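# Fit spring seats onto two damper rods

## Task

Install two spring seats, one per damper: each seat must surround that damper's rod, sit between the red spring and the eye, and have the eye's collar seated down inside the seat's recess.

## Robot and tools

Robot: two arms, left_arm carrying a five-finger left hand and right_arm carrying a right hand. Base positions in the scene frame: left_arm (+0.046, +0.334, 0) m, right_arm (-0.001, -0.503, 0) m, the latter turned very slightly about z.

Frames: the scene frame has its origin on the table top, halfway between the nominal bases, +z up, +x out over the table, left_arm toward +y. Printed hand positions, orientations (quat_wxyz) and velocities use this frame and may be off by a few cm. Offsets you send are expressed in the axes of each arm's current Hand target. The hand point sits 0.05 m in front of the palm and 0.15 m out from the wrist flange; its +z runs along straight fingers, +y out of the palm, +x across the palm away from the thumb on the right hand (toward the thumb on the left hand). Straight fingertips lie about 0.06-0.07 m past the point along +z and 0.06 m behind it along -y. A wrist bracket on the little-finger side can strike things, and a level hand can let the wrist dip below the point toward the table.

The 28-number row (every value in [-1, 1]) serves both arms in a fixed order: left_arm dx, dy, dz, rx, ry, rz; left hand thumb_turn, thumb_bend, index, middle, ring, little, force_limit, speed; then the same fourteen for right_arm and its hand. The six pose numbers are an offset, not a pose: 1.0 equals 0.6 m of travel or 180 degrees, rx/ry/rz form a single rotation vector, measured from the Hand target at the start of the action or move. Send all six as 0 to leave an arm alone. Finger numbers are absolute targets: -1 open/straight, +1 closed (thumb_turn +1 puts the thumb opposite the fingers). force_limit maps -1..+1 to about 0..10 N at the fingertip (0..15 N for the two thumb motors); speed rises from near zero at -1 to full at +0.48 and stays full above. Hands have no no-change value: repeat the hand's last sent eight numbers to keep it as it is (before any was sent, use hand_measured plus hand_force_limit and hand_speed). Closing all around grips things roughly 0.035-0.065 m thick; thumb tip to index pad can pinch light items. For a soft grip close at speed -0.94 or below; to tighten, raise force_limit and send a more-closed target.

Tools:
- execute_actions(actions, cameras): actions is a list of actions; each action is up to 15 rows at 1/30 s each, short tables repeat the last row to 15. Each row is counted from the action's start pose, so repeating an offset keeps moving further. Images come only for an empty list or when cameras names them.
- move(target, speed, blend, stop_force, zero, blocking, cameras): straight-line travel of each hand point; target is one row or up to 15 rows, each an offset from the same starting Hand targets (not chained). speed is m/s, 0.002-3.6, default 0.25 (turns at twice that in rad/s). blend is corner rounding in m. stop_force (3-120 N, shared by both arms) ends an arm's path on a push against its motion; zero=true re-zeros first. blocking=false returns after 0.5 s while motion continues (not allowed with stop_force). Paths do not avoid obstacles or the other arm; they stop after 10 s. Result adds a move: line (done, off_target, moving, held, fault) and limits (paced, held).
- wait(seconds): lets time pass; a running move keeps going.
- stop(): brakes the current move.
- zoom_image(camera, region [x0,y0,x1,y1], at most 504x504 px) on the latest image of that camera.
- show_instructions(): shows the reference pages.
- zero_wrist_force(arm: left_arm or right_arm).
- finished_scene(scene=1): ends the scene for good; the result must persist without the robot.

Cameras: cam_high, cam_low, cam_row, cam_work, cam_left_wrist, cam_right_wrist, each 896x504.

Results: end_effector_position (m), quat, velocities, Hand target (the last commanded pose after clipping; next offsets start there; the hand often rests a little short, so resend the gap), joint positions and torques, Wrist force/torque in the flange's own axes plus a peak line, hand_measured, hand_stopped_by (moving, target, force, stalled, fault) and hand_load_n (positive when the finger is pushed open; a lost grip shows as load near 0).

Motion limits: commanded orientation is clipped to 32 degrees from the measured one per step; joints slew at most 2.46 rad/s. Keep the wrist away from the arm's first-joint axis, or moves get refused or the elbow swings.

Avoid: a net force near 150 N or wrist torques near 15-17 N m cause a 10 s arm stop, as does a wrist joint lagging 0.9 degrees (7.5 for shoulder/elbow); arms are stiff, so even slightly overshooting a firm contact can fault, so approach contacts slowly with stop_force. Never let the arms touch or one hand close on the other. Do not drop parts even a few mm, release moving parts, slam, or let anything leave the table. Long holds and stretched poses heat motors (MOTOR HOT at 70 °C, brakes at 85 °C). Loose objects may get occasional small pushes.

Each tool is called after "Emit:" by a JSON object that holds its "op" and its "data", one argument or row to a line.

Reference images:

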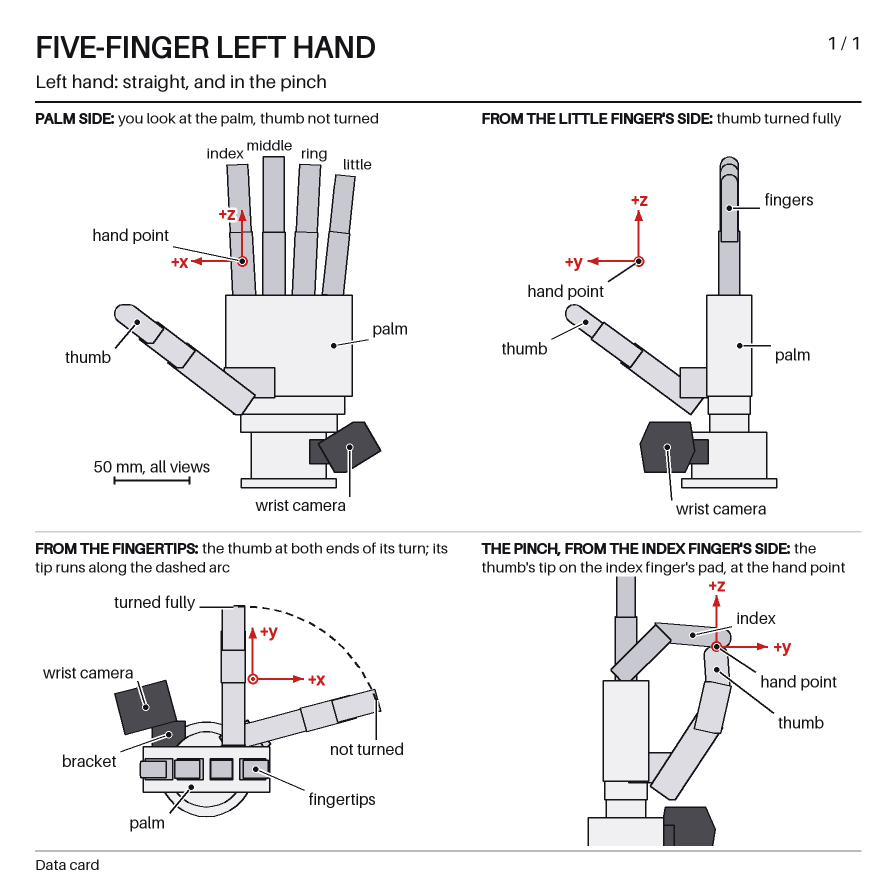

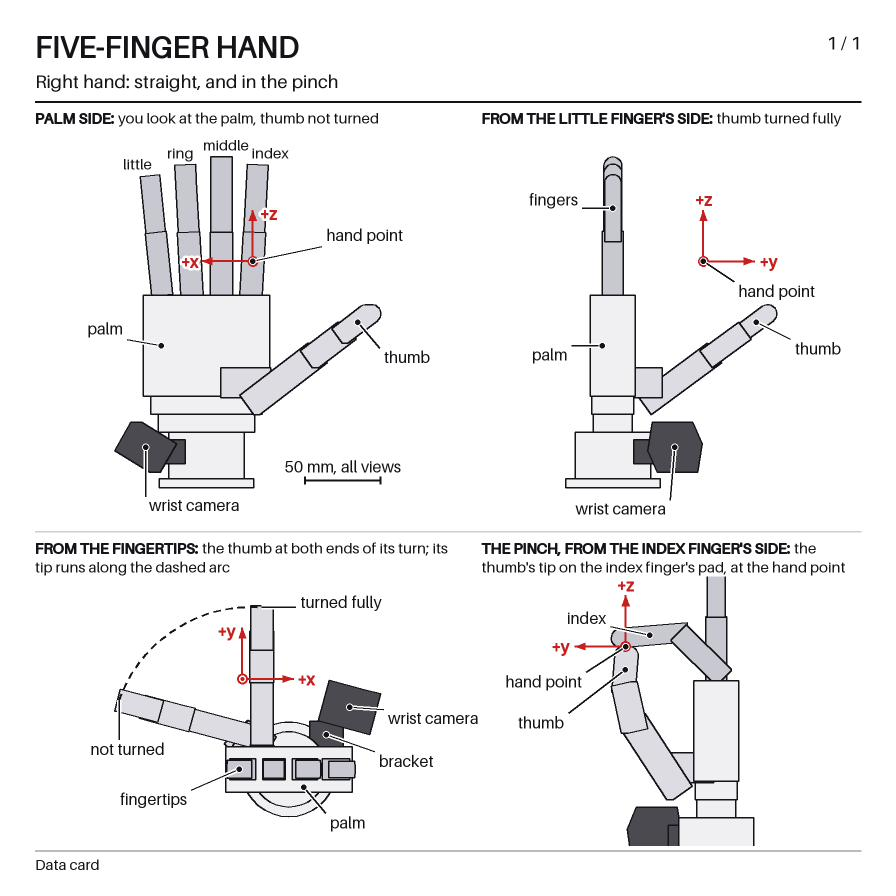

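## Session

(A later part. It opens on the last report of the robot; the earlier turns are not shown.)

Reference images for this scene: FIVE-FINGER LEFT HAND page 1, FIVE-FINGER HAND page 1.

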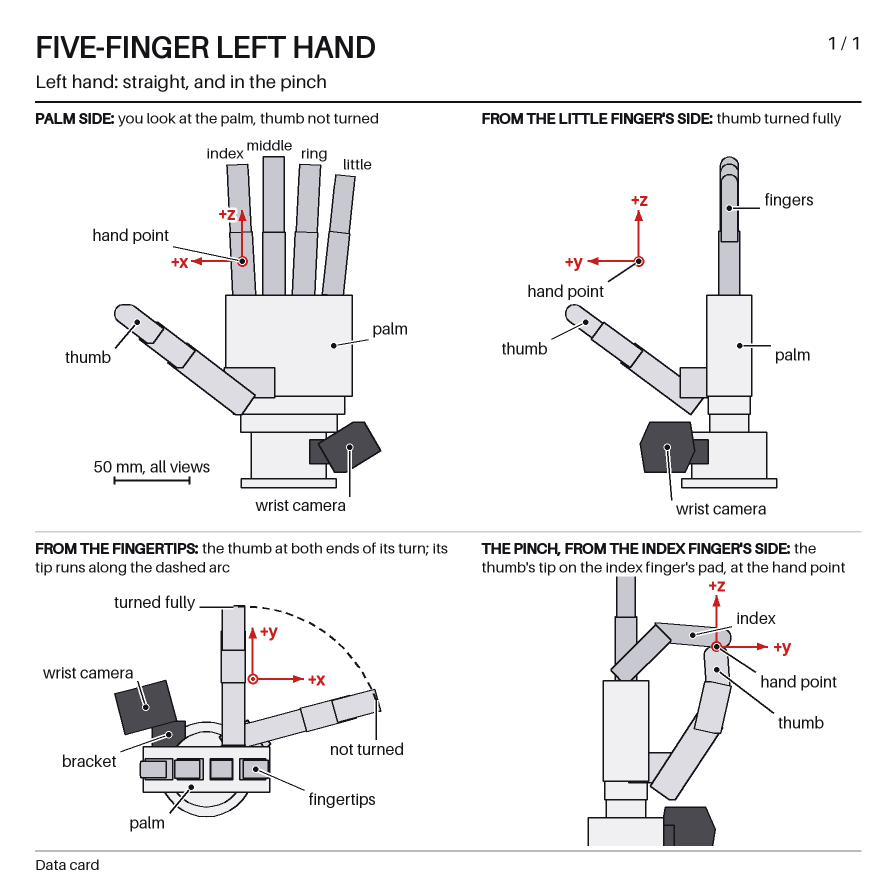

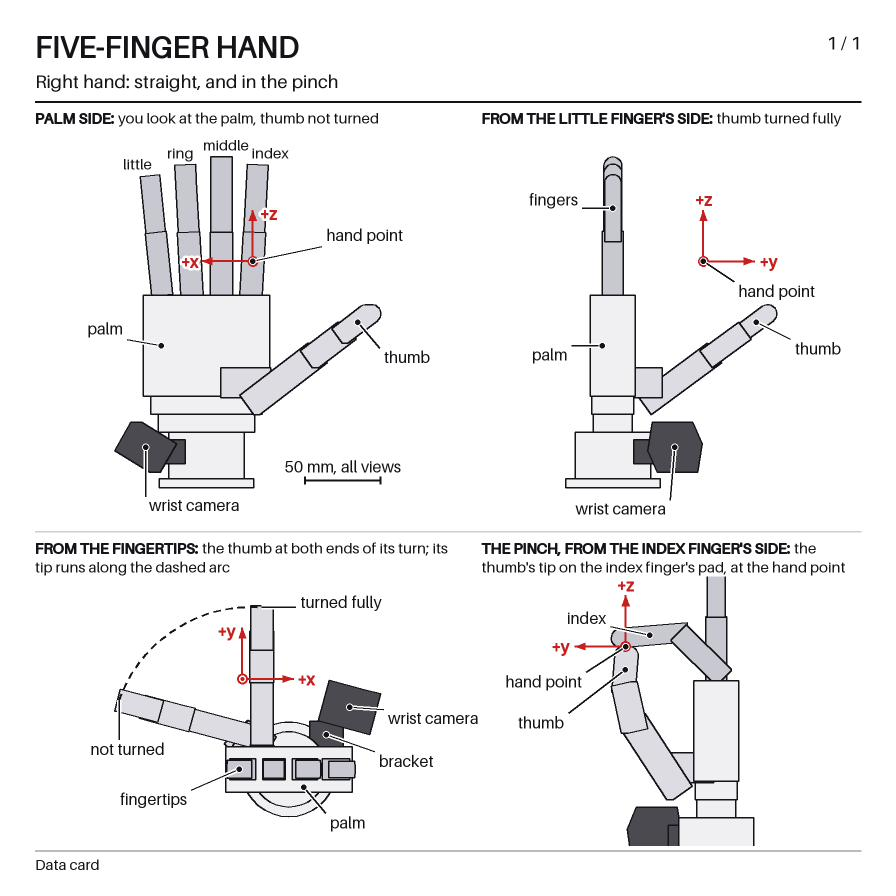

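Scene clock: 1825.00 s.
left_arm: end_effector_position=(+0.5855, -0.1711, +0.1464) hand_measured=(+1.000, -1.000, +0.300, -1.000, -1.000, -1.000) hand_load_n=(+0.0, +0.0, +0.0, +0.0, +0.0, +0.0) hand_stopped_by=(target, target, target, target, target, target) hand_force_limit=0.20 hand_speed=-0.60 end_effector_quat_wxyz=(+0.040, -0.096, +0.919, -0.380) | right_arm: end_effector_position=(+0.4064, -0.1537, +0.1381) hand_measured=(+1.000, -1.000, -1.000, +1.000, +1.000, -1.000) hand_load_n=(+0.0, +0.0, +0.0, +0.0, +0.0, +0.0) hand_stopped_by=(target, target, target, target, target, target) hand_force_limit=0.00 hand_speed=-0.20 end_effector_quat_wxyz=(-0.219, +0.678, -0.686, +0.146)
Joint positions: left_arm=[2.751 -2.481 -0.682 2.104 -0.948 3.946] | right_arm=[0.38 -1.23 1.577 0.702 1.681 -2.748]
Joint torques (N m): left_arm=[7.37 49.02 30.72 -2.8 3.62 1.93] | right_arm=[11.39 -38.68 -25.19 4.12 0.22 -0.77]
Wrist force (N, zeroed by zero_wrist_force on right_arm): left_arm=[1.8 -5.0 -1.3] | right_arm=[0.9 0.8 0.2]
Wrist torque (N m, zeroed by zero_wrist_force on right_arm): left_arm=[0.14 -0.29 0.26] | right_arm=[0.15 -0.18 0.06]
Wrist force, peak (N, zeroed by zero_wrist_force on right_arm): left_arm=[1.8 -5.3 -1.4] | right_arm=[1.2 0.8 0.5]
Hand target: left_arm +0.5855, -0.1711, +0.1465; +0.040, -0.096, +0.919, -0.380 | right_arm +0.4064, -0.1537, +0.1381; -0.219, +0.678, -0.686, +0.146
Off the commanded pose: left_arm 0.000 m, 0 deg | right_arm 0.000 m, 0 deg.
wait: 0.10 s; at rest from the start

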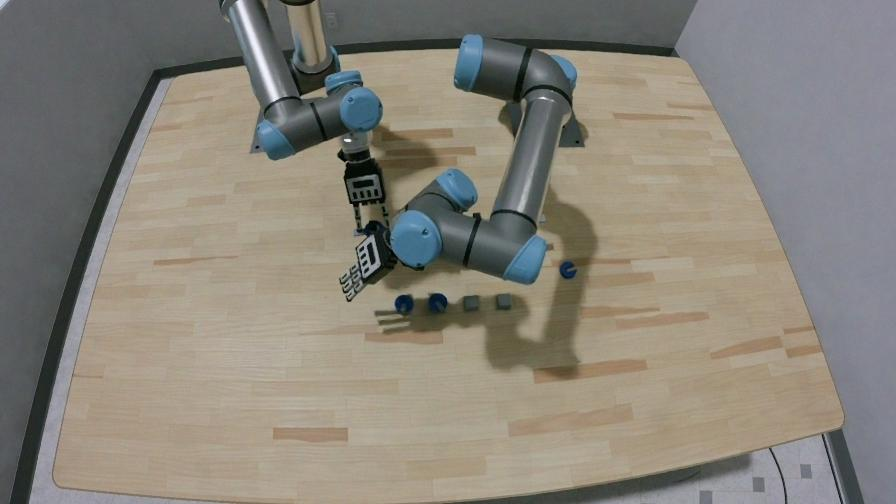

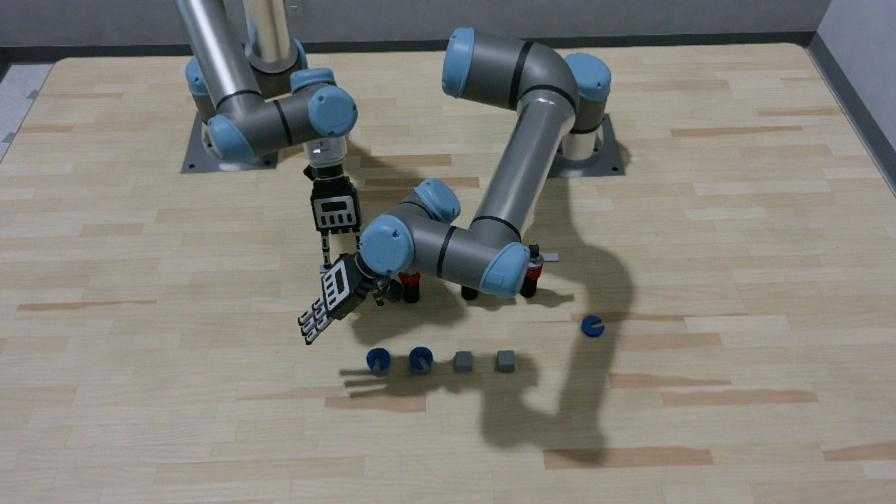

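Emit:
{"op": "move", "data": {
  "target": [
    [-0.0413,-0.0548,-0.1658,0,0,0,1,-1,0.0,-1,-1,-1,0.2,-0.6,0,0,0,0,0,0,1,-1,-1,1,1,-1,0,-0.2],
    [-0.0898,0.0947,-0.3390,0,-0.3068,-0.3068,1,-1,0.0,-1,-1,-1,0.2,-0.6,0,0,0,0,0,0,1,-1,-1,1,1,-1,0,-0.2],
    [-0.1280,0.0257,-0.1520,0,-0.66,-0.66,1,-1,0.0,-1,-1,-1,0.2,-0.6,0,0,0,0,0,0,1,-1,-1,1,1,-1,0,-0.2]
  ],
  "speed": [0.2,0.5,0.5],
  "blend": [0.03,0.03,0],
  "cameras": ["cam_row","cam_left_wrist","cam_work","cam_low"]
}}

Scene clock: 1867.53 s.
left_arm: end_effector_position=(+0.6135, -0.0128, +0.2345) hand_measured=(+1.000, -1.000, +0.000, -1.000, -1.000, -1.000) hand_load_n=(+0.0, +0.5, +0.0, +0.0, +0.0, +0.0) hand_stopped_by=(target, target, target, target, target, target) hand_force_limit=0.20 hand_speed=-0.60 end_effector_quat_wxyz=(-0.330, +0.775, -0.490, +0.224) | right_arm: end_effector_position=(+0.4064, -0.1537, +0.1381) hand_measured=(+1.000, -1.000, -1.000, +1.000, +1.000, -1.000) hand_load_n=(+0.0, +0.0, +0.0, +0.0, +0.0, -0.5) hand_stopped_by=(target, target, target, target, target, target) hand_force_limit=0.00 hand_speed=-0.20 end_effector_quat_wxyz=(-0.219, +0.678, -0.686, +0.146)
Joint positions: left_arm=[2.658 -2.169 -0.998 2.186 -2.178 2.403] | right_arm=[0.38 -1.23 1.577 0.702 1.681 -2.748]
Joint torques (N m): left_arm=[7.7 57.97 6.09 0.36 1.74 2.43] | right_arm=[11.3 -26.78 -25.12 3.4 1.51 -0.5]
Wrist force (N, zeroed by zero_wrist_force on right_arm): left_arm=[1.1 -5.7 -1.3] | right_arm=[0.8 0.9 0.2]
Wrist torque (N m, zeroed by zero_wrist_force on right_arm): left_arm=[-0.04 -0.14 0.29] | right_arm=[0.17 -0.17 0.06]
Wrist force, peak (N, zeroed by zero_wrist_force on right_arm): left_arm=[1.1 -5.8 -1.9] | right_arm=[1.3 1.0 0.3]
Hand target: left_arm +0.6135, -0.0128, +0.2345; -0.330, +0.775, -0.490, +0.224 (not the last commanded pose) | right_arm +0.4064, -0.1537, +0.1381; -0.219, +0.678, -0.686, +0.146
Off the commanded pose: left_arm 0.083 m, 65 deg | right_arm 0.000 m, 0 deg.
move: held (left_arm; a check stopped the path); path passed 2 of 3 targets; limits=held
pose unreachable (left arm): on one or more control steps of this call, first in action 0 (counted from 0), this arm could not follow its commanded pose, so it was not sent that pose on those steps. It may still have moved: this result reports where it is.
cause: moving toward the commanded pose would bring a part of the arm too close to another arm (a part of this arm just beyond joint 5 (wrist 2) and a part of the right arm just beyond its joint 4 (wrist 1), along the way the arms are being sent, or toward where that arm still pushes).
Images, in order (width x height): cam_low 896x504, cam_row 896x504, cam_work 896x504, cam_left_wrist 896x504.

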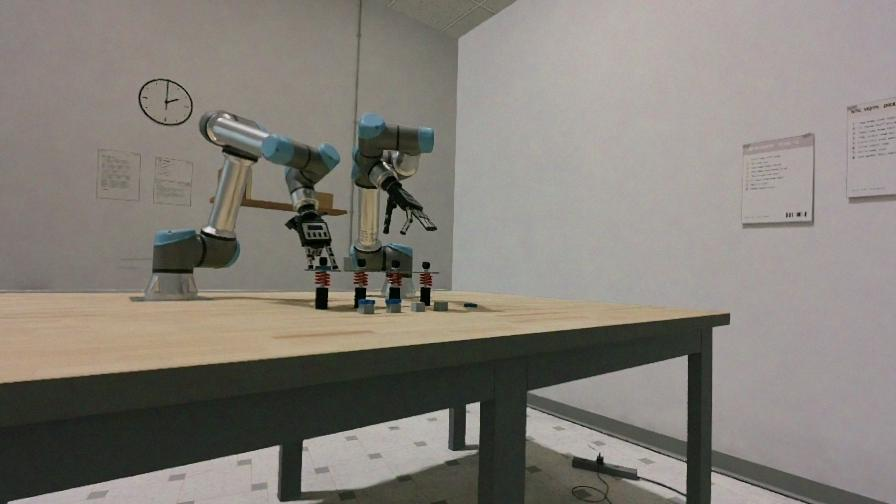

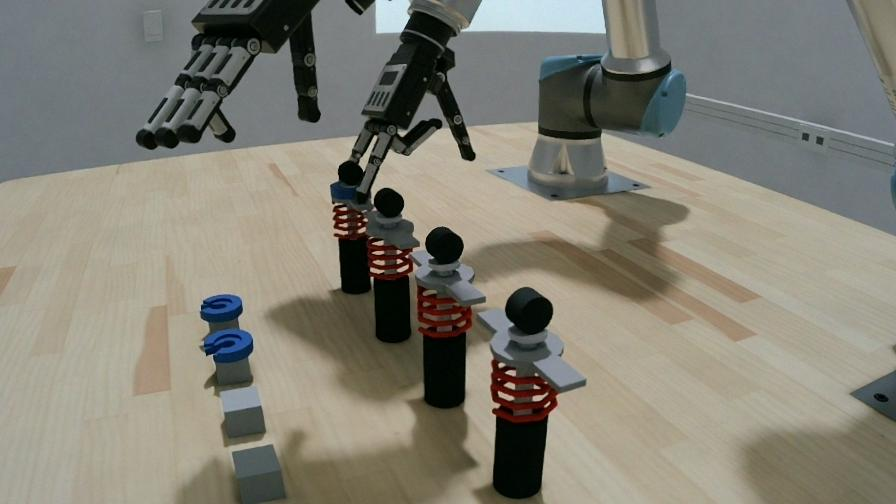

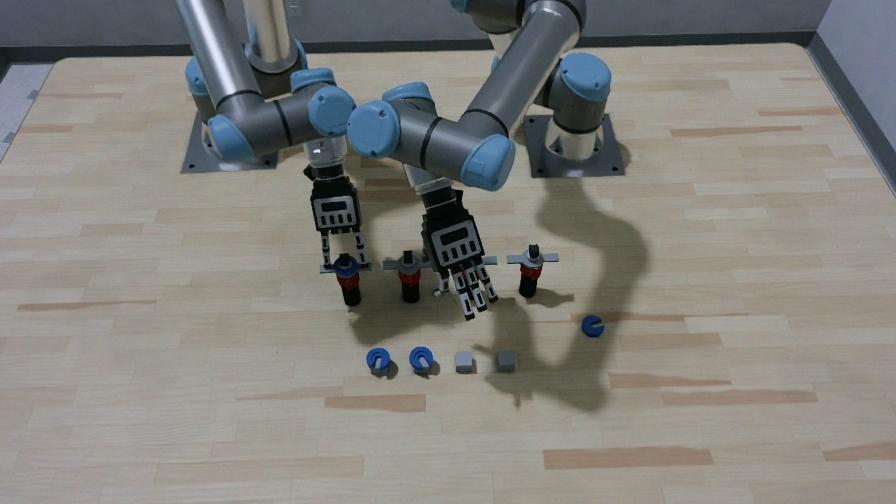

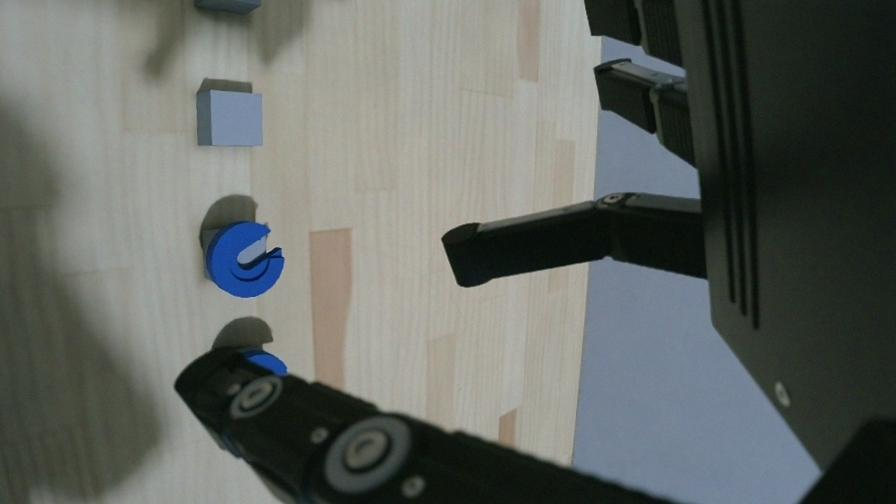

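Emit:
{"op": "zoom_image", "data": {
  "camera": "cam_left_wrist",
  "region": [180, 70, 320, 310]
}}

Scaled by 2.100.

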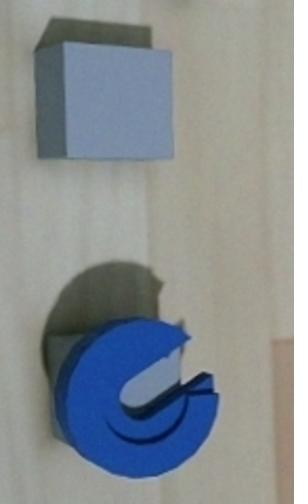

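Emit:
{"op": "move", "data": {
  "target": [
    [0,0,0,0,0,0,1,-1,0.0,-1,-1,-1,0.2,-0.6,-0.01024,-0.04971,-0.08606,0,0,0,1,-1,-1,1,1,-1,0,-0.2],
    [0,0,0,0,0,0,1,-1,0.0,-1,-1,-1,0.2,-0.6,0.1792,0.0538,-0.2458,0,0,0,1,-1,-1,1,1,-1,0,-0.2]
  ],
  "speed": [0.06,0.15],
  "blend": [0.02,0],
  "cameras": ["cam_row","cam_left_wrist","cam_low","cam_right_wrist"]
}}

Emit:
{"op": "zoom_image", "data": {
  "camera": "cam_row",
  "region": [310, 150, 400, 225]
}}

Emit:
{"op": "zoom_image", "data": {
  "camera": "cam_low",
  "region": [290, 245, 380, 315]
}}

Scene clock: 1887.47 s.
left_arm: end_effector_position=(+0.6135, -0.0128, +0.2345) hand_measured=(+1.000, -1.000, +0.000, -1.000, -1.000, -1.000) hand_load_n=(+0.0, +0.0, +0.0, +0.0, +0.0, +0.0) hand_stopped_by=(target, target, target, target, target, target) hand_force_limit=0.20 hand_speed=-0.60 end_effector_quat_wxyz=(-0.330, +0.775, -0.490, +0.224) | right_arm: end_effector_position=(+0.3066, -0.2737, +0.2380) hand_measured=(+1.000, -1.000, -1.000, +1.000, +1.000, -1.000) hand_load_n=(+0.0, +0.0, +0.0, +0.0, +0.0, +0.0) hand_stopped_by=(target, target, target, target, target, target) hand_force_limit=0.00 hand_speed=-0.20 end_effector_quat_wxyz=(-0.219, +0.678, -0.686, +0.146)
Joint positions: left_arm=[2.658 -2.168 -0.998 2.186 -2.178 2.403] | right_arm=[0.124 -1.672 1.812 0.899 1.551 -2.969]
Joint torques (N m): left_arm=[7.37 57.8 5.94 0.31 1.79 2.17] | right_arm=[-13.18 -24.32 -12.48 4.67 -1.58 -1.19]
Wrist force (N, zeroed by zero_wrist_force on right_arm): left_arm=[1.1 -5.5 -1.5] | right_arm=[0.8 0.5 0.3]
Wrist torque (N m, zeroed by zero_wrist_force on right_arm): left_arm=[0.00 -0.14 0.28] | right_arm=[0.08 -0.16 0.04]
Wrist force, peak (N, zeroed by zero_wrist_force on right_arm): left_arm=[1.0 -5.9 -1.5] | right_arm=[1.0 1.0 0.4]
Hand target: left_arm +0.6135, -0.0128, +0.2345; -0.330, +0.775, -0.490, +0.224 | right_arm +0.3066, -0.2738, +0.2380; -0.219, +0.678, -0.686, +0.146
Off the commanded pose: left_arm 0.000 m, 0 deg | right_arm 0.000 m, 0 deg.
move: done
Images, in order (width x height): cam_low 896x504, cam_row 896x504, cam_left_wrist 896x504, cam_right_wrist 896x504.

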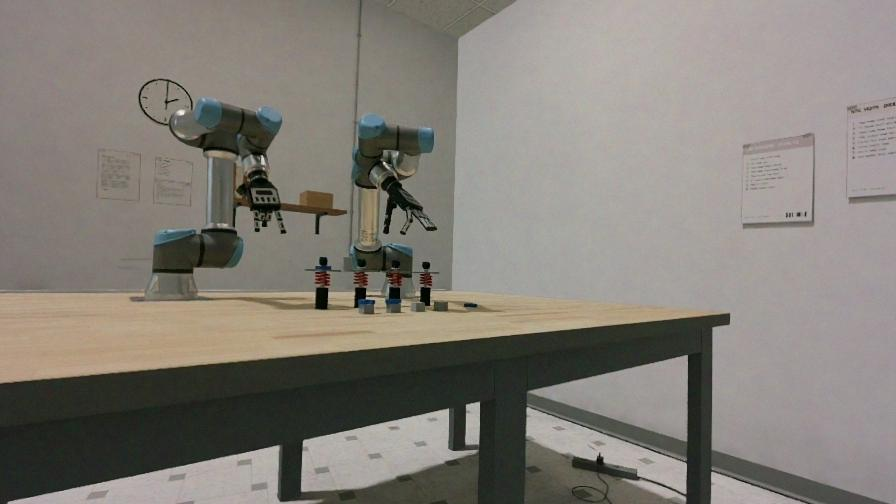

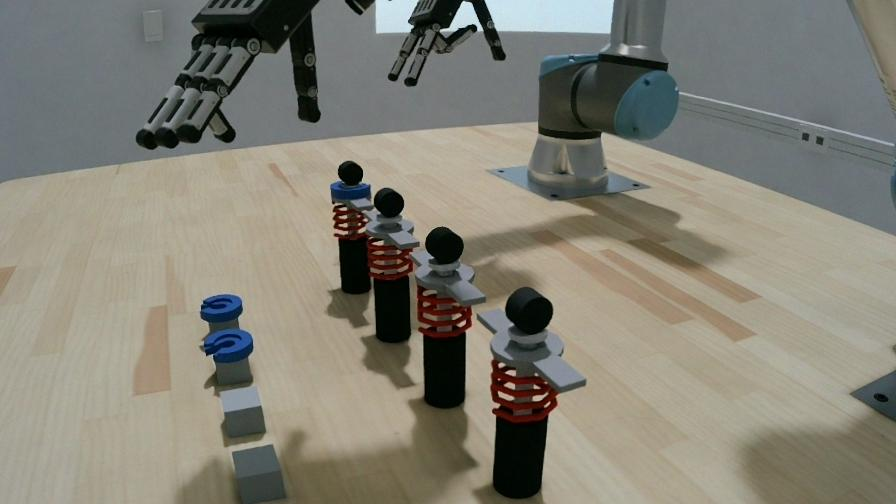

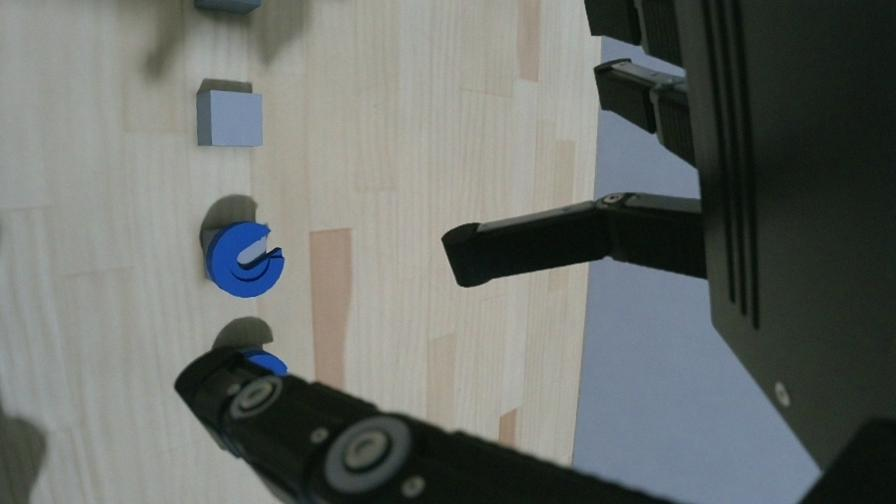

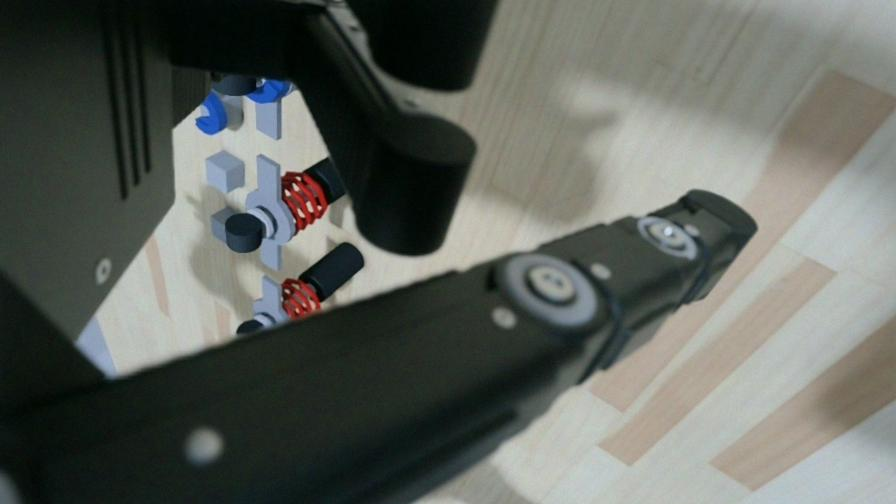

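Scaled by 5.600.

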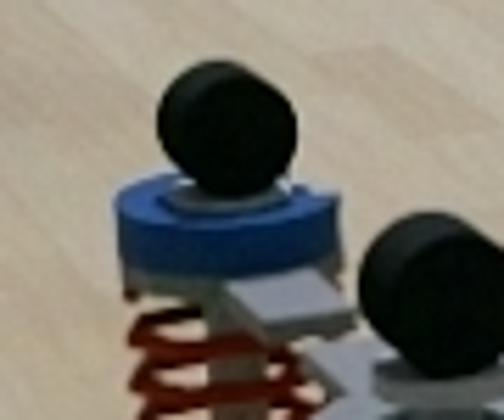

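Scaled by 5.600.

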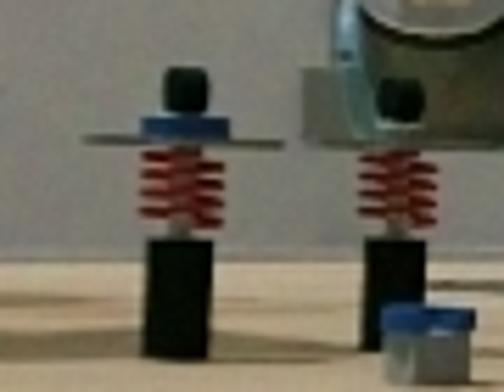

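Emit:
{"op": "move", "data": {
  "target": [0.1260,0.0420,0.0393,0,-0.2534,-0.2534,1,-1,0.0,-1,-1,-1,0.2,-0.6,0,0,0,0,0,0,1,-1,-1,1,1,-1,0,-0.2],
  "speed": 0.3,
  "cameras": ["cam_row","cam_left_wrist","cam_work"]
}}

Scene clock: 1893.63 s.
left_arm: end_effector_position=(+0.6297, -0.0490, +0.2149) hand_measured=(+1.000, -1.000, +0.000, -1.000, -1.000, -1.000) hand_load_n=(+0.0, +0.0, +0.0, +0.0, +0.0, +0.0) hand_stopped_by=(target, target, target, target, target, target) hand_force_limit=0.20 hand_speed=-0.60 end_effector_quat_wxyz=(-0.364, +0.885, -0.249, +0.147) | right_arm: end_effector_position=(+0.3066, -0.2738, +0.2380) hand_measured=(+1.000, -1.000, -1.000, +1.000, +1.000, -1.000) hand_load_n=(+0.0, +0.0, +0.0, +0.0, +0.0, +0.0) hand_stopped_by=(target, target, target, target, target, target) hand_force_limit=0.00 hand_speed=-0.20 end_effector_quat_wxyz=(-0.219, +0.678, -0.686, +0.146)
Joint positions: left_arm=[2.554 -2.585 -0.43 1.518 -2.376 1.562] | right_arm=[0.124 -1.672 1.812 0.899 1.551 -2.969]
Joint torques (N m): left_arm=[7.18 70.67 4.35 -0.54 1.33 2.27] | right_arm=[-12.26 -26.21 -11.01 4.4 -1.95 -1.68]
Wrist force (N, zeroed by zero_wrist_force on right_arm): left_arm=[1.3 -5.6 -1.4] | right_arm=[0.9 0.4 0.2]
Wrist torque (N m, zeroed by zero_wrist_force on right_arm): left_arm=[0.02 -0.14 0.33] | right_arm=[0.08 -0.17 0.05]
Wrist force, peak (N, zeroed by zero_wrist_force on right_arm): left_arm=[1.1 -9.5 -4.6] | right_arm=[1.0 0.6 0.3]
Hand target: left_arm +0.6296, -0.0490, +0.2149; -0.364, +0.885, -0.249, +0.148 (not the last commanded pose) | right_arm +0.3066, -0.2738, +0.2380; -0.219, +0.678, -0.686, +0.146
Off the commanded pose: left_arm 0.039 m, 33 deg | right_arm 0.000 m, 0 deg.
move: held (left_arm; a check stopped the path); limits=held
pose unreachable (left arm): on one or more control steps of this call, first in action 0 (counted from 0), this arm could not follow its commanded pose, so it was not sent that pose on those steps. It may still have moved: this result reports where it is.
cause: moving toward the commanded pose would bring two parts of the arm too close to each other (joints 4 (wrist 1) to 6 (wrist 3) lie between them).
Images, in order (width x height): cam_row 896x504, cam_work 896x504, cam_left_wrist 896x504.

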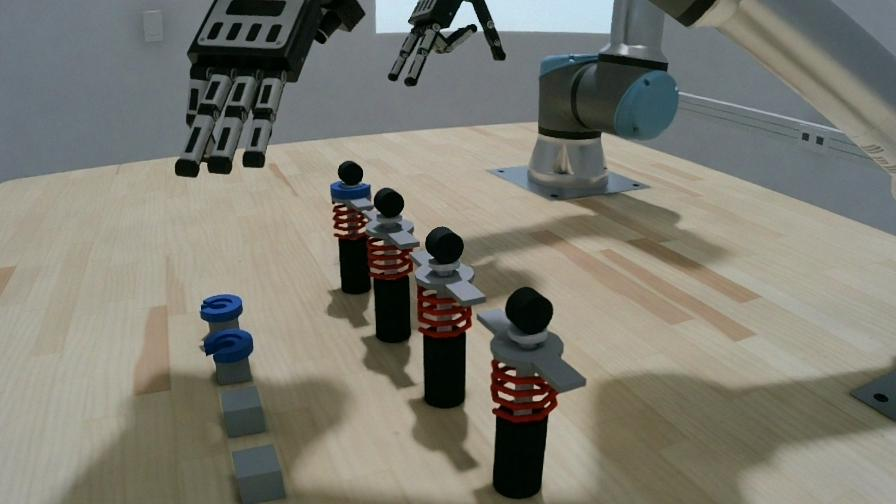

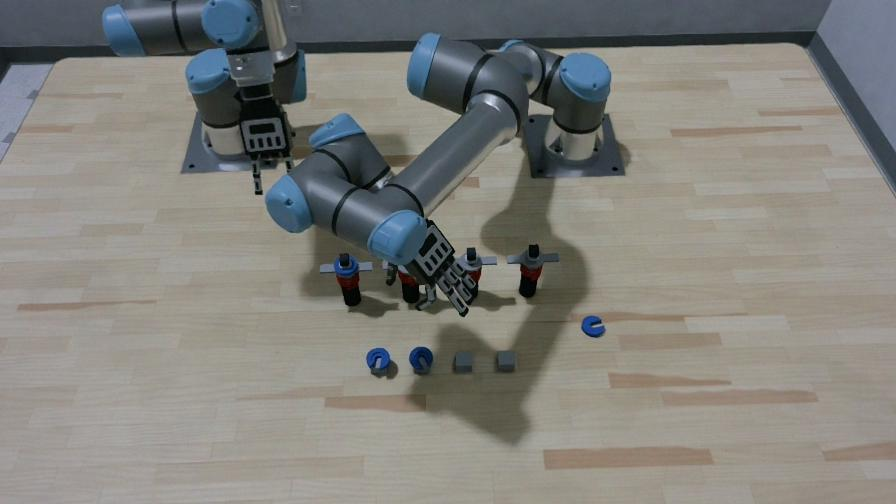

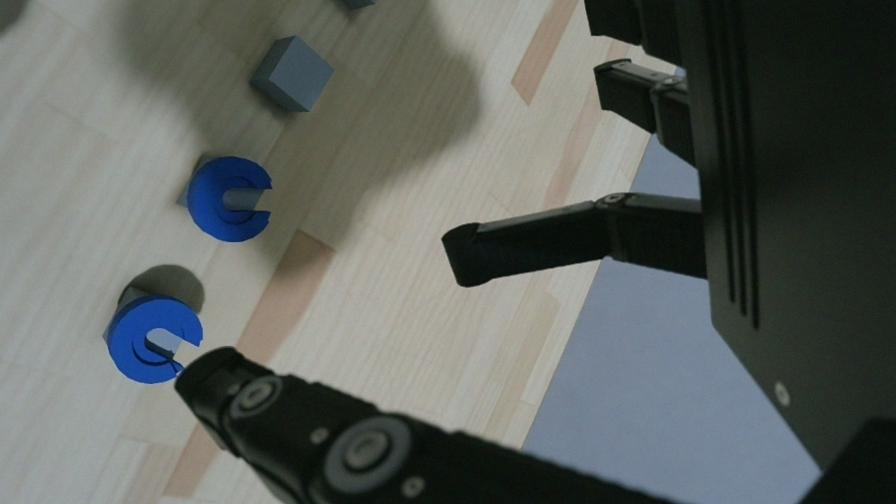

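Emit:
{"op": "move", "data": {
  "target": [
    [-0.0823,-0.1150,0.0323,0,0.2302,0.2302,1,-1,0.0,-1,-1,-1,0.2,-0.6,0,0,0,0,0,0,1,-1,-1,1,1,-1,0,-0.2],
    [0.0477,0.0648,0.0645,0,0.5366,0.5366,1,-1,0.0,-1,-1,-1,0.2,-0.6,0,0,0,0,0,0,1,-1,-1,1,1,-1,0,-0.2]
  ],
  "speed": [0.4,0.4],
  "blend": [0.03,0],
  "cameras": ["cam_row","cam_left_wrist","cam_work"]
}}

Scene clock: 1934.77 s.
left_arm: end_effector_position=(+0.6576, -0.0663, +0.1625) hand_measured=(+1.000, -1.000, +0.000, -1.000, -1.000, -1.000) hand_load_n=(+0.0, +0.0, +0.0, +0.0, -0.5, +0.0) hand_stopped_by=(target, target, target, target, target, target) hand_force_limit=0.20 hand_speed=-0.60 end_effector_quat_wxyz=(+0.068, -0.067, +0.913, -0.397) | right_arm: end_effector_position=(+0.3066, -0.2738, +0.2380) hand_measured=(+1.000, -1.000, -1.000, +1.000, +1.000, -1.000) hand_load_n=(+0.0, +0.0, +0.0, +0.0, +0.0, +0.0) hand_stopped_by=(target, target, target, target, target, target) hand_force_limit=0.00 hand_speed=-0.20 end_effector_quat_wxyz=(-0.219, +0.678, -0.686, +0.146)
Joint positions: left_arm=[2.945 -2.491 -0.65 2.005 -0.841 4.2] | right_arm=[0.124 -1.672 1.812 0.899 1.551 -2.969]
Joint torques (N m): left_arm=[-8.1 49.63 30.42 -3.24 2.09 2.19] | right_arm=[-12.4 -26.3 -10.87 3.36 -1.17 -0.83]
Wrist force (N, zeroed by zero_wrist_force on right_arm): left_arm=[1.4 -5.6 -1.4] | right_arm=[0.6 0.7 0.2]
Wrist torque (N m, zeroed by zero_wrist_force on right_arm): left_arm=[0.00 -0.28 0.24] | right_arm=[0.11 -0.13 0.04]
Wrist force, peak (N, zeroed by zero_wrist_force on right_arm): left_arm=[-0.3 -6.3 -1.4] | right_arm=[1.3 0.4 0.3]
Hand target: left_arm +0.6576, -0.0663, +0.1625; +0.068, -0.067, +0.913, -0.397 | right_arm +0.3066, -0.2738, +0.2380; -0.219, +0.678, -0.686, +0.146
Off the commanded pose: left_arm 0.000 m, 0 deg | right_arm 0.000 m, 0 deg.
move: done
Images, in order (width x height): cam_row 896x504, cam_work 896x504, cam_left_wrist 896x504.

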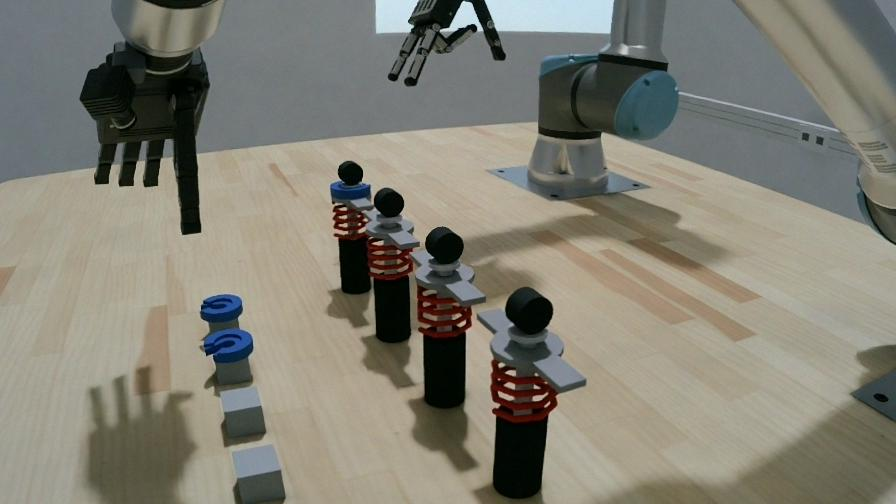

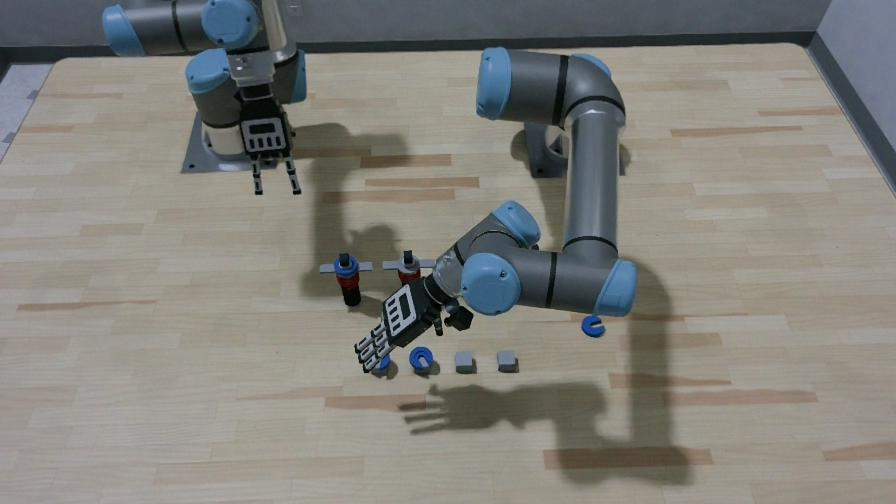

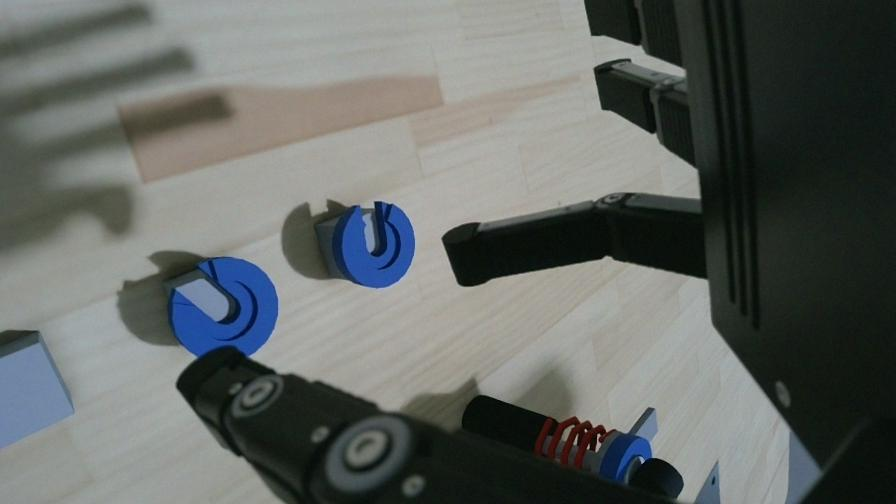

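Emit:
{"op": "move", "data": {
  "target": [0.0114,0.0672,0.0554,-0.01385,0.00848,-0.02295,1,-1,0.0,-1,-1,-1,0.2,-0.6,0,0,0,0,0,0,1,-1,-1,1,1,-1,0,-0.2],
  "speed": 0.1,
  "cameras": ["cam_row","cam_left_wrist"]
}}

Emit:
{"op": "zoom_image", "data": {
  "camera": "cam_left_wrist",
  "region": [150, 200, 500, 420]
}}

Scene clock: 1946.67 s.
left_arm: end_effector_position=(+0.6540, -0.0640, +0.1102) hand_measured=(+1.000, -1.000, +0.000, -1.000, -1.000, -1.000) hand_load_n=(+0.0, +0.0, +0.0, +0.0, +0.0, +0.0) hand_stopped_by=(target, target, target, target, target, target) hand_force_limit=0.20 hand_speed=-0.60 end_effector_quat_wxyz=(+0.040, -0.096, +0.919, -0.380) | right_arm: end_effector_position=(+0.3066, -0.2738, +0.2380) hand_measured=(+1.000, -1.000, -1.000, +1.000, +1.000, -1.000) hand_load_n=(+0.0, +0.0, +0.0, +0.0, +0.0, +0.0) hand_stopped_by=(target, target, target, target, target, target) hand_force_limit=0.00 hand_speed=-0.20 end_effector_quat_wxyz=(-0.219, +0.678, -0.686, +0.146)
Joint positions: left_arm=[2.941 -2.545 -0.683 2.036 -0.866 4.164] | right_arm=[0.124 -1.672 1.812 0.899 1.551 -2.969]
Joint torques (N m): left_arm=[-8 50.27 5.61 0 -1.89 -2.34] | right_arm=[-12.7 -27.31 -10.67 2.88 -1.06 -0.59]
Wrist force (N, zeroed by zero_wrist_force on right_arm): left_arm=[1.3 -5.4 -1.2] | right_arm=[0.8 0.5 0.5]
Wrist torque (N m, zeroed by zero_wrist_force on right_arm): left_arm=[0.00 -0.20 0.34] | right_arm=[0.07 -0.15 0.04]
Wrist force, peak (N, zeroed by zero_wrist_force on right_arm): left_arm=[1.5 -6.1 -1.6] | right_arm=[0.9 0.8 0.3]
Hand target: left_arm +0.6540, -0.0640, +0.1100; +0.040, -0.096, +0.919, -0.380 | right_arm +0.3066, -0.2738, +0.2380; -0.219, +0.678, -0.686, +0.146
Off the commanded pose: left_arm 0.000 m, 0 deg | right_arm 0.000 m, 0 deg.
move: done

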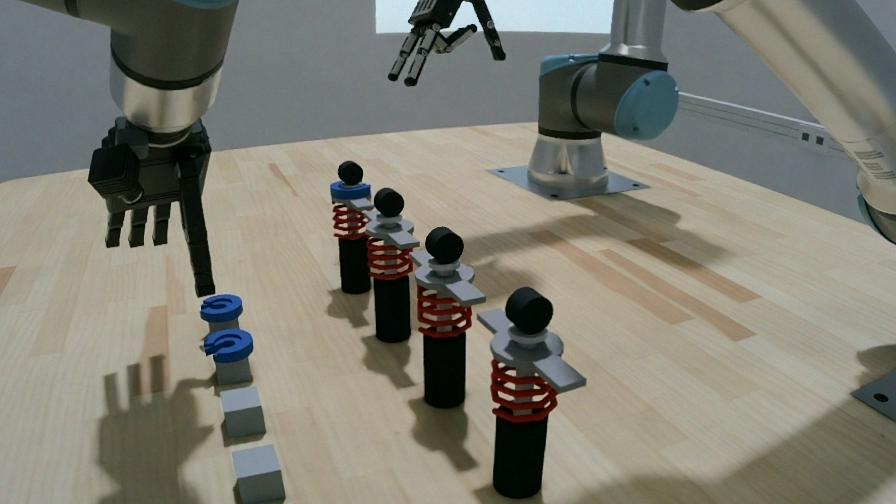

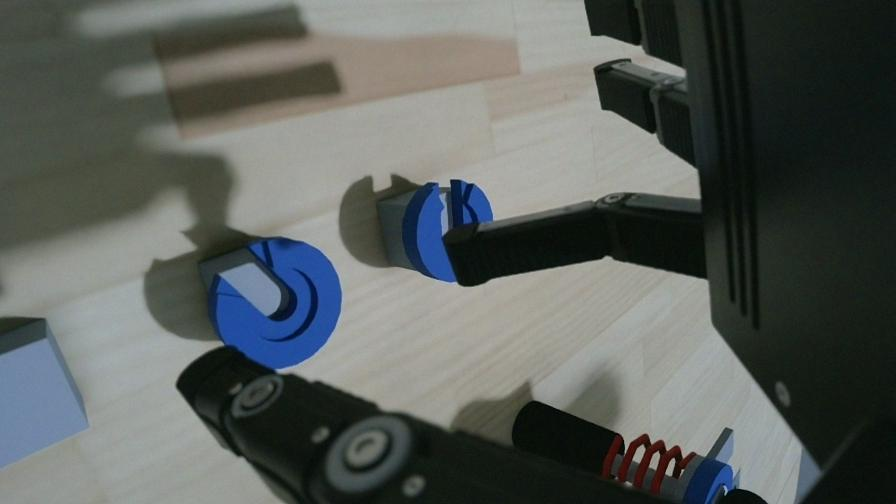

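Scaled by 1.440.

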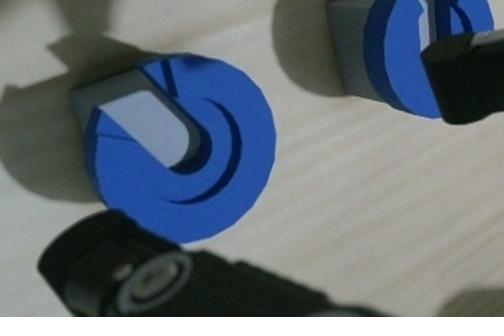

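Emit:
{"op": "move", "data": {
  "target": [-0.0045,0.0263,0.0563,0,0,0,1,-1,0.05,-1,-1,-1,0.2,-0.6,0,0,0,0,0,0,1,-1,-1,1,1,-1,0,-0.2],
  "speed": 0.08,
  "cameras": ["cam_row","cam_left_wrist"]
}}

Emit:
{"op": "zoom_image", "data": {
  "camera": "cam_left_wrist",
  "region": [200, 180, 550, 420]
}}

Emit:
{"op": "zoom_image", "data": {
  "camera": "cam_row",
  "region": [160, 260, 290, 400]
}}

Scene clock: 1968.03 s.
left_arm: end_effector_position=(+0.6593, -0.0758, +0.0751) hand_measured=(+1.000, -1.000, +0.050, -1.000, -1.000, -1.000) hand_load_n=(+0.0, -0.5, +0.0, +0.0, +0.0, +0.0) hand_stopped_by=(target, target, target, target, target, target) hand_force_limit=0.20 hand_speed=-0.60 end_effector_quat_wxyz=(+0.040, -0.096, +0.919, -0.380) | right_arm: end_effector_position=(+0.3066, -0.2738, +0.2380) hand_measured=(+1.000, -1.000, -1.000, +1.000, +1.000, -1.000) hand_load_n=(+0.0, +0.0, +0.0, +0.0, +0.0, +0.0) hand_stopped_by=(target, target, target, target, target, target) hand_force_limit=0.00 hand_speed=-0.20 end_effector_quat_wxyz=(-0.219, +0.678, -0.686, +0.146)
Joint positions: left_arm=[2.925 -2.594 -0.678 2.091 -0.872 4.144] | right_arm=[0.124 -1.672 1.812 0.899 1.551 -2.969]
Joint torques (N m): left_arm=[-8.32 51.79 29.29 -0.01 -1.73 -2.2] | right_arm=[-12.23 -25.91 -11.43 2.57 -0.73 -0.36]
Wrist force (N, zeroed by zero_wrist_force on right_arm): left_arm=[1.2 -5.2 -1.2] | right_arm=[0.6 0.3 0.4]
Wrist torque (N m, zeroed by zero_wrist_force on right_arm): left_arm=[0.06 -0.18 0.34] | right_arm=[0.04 -0.13 0.02]
Wrist force, peak (N, zeroed by zero_wrist_force on right_arm): left_arm=[1.3 -5.7 -1.5] | right_arm=[1.0 0.5 0.5]
Hand target: left_arm +0.6593, -0.0759, +0.0749; +0.040, -0.096, +0.919, -0.380 | right_arm +0.3066, -0.2738, +0.2380; -0.219, +0.678, -0.686, +0.146
Off the commanded pose: left_arm 0.000 m, 0 deg | right_arm 0.000 m, 0 deg.
move: done

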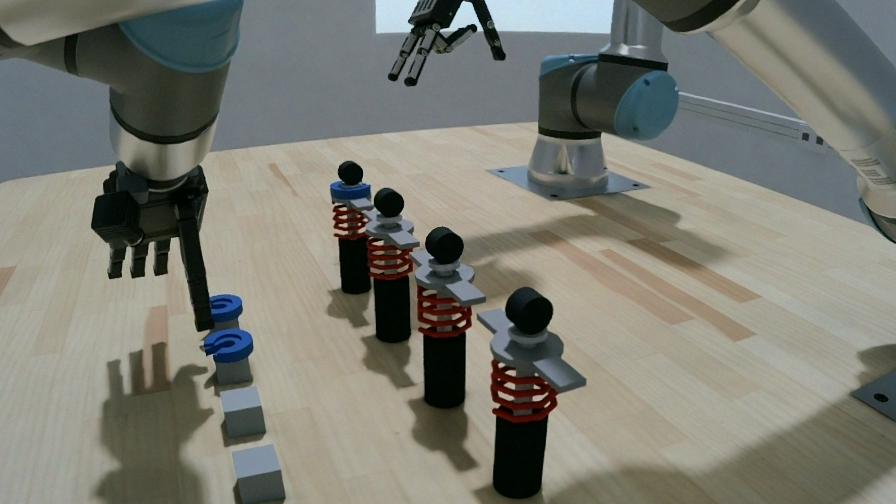

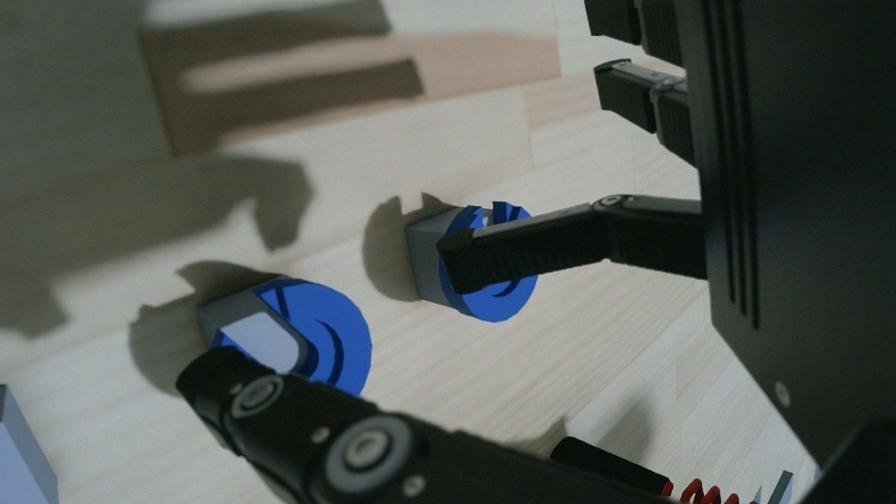

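Scaled by 1.440.

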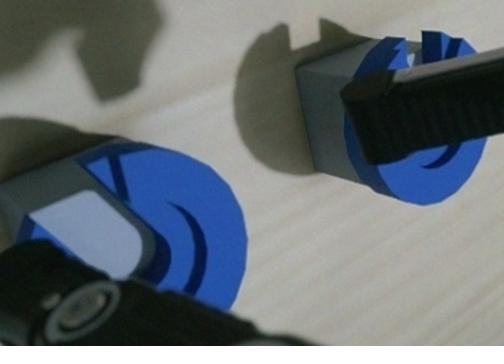

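Scaled by 3.600.

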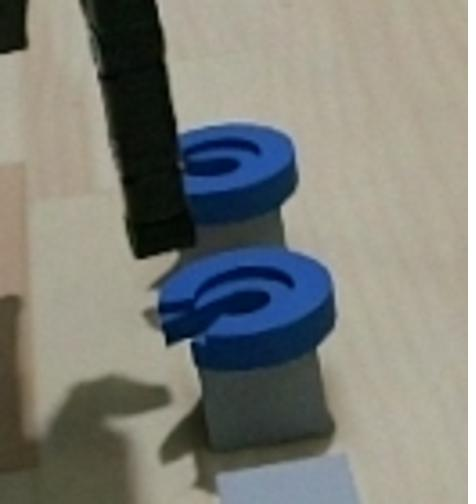

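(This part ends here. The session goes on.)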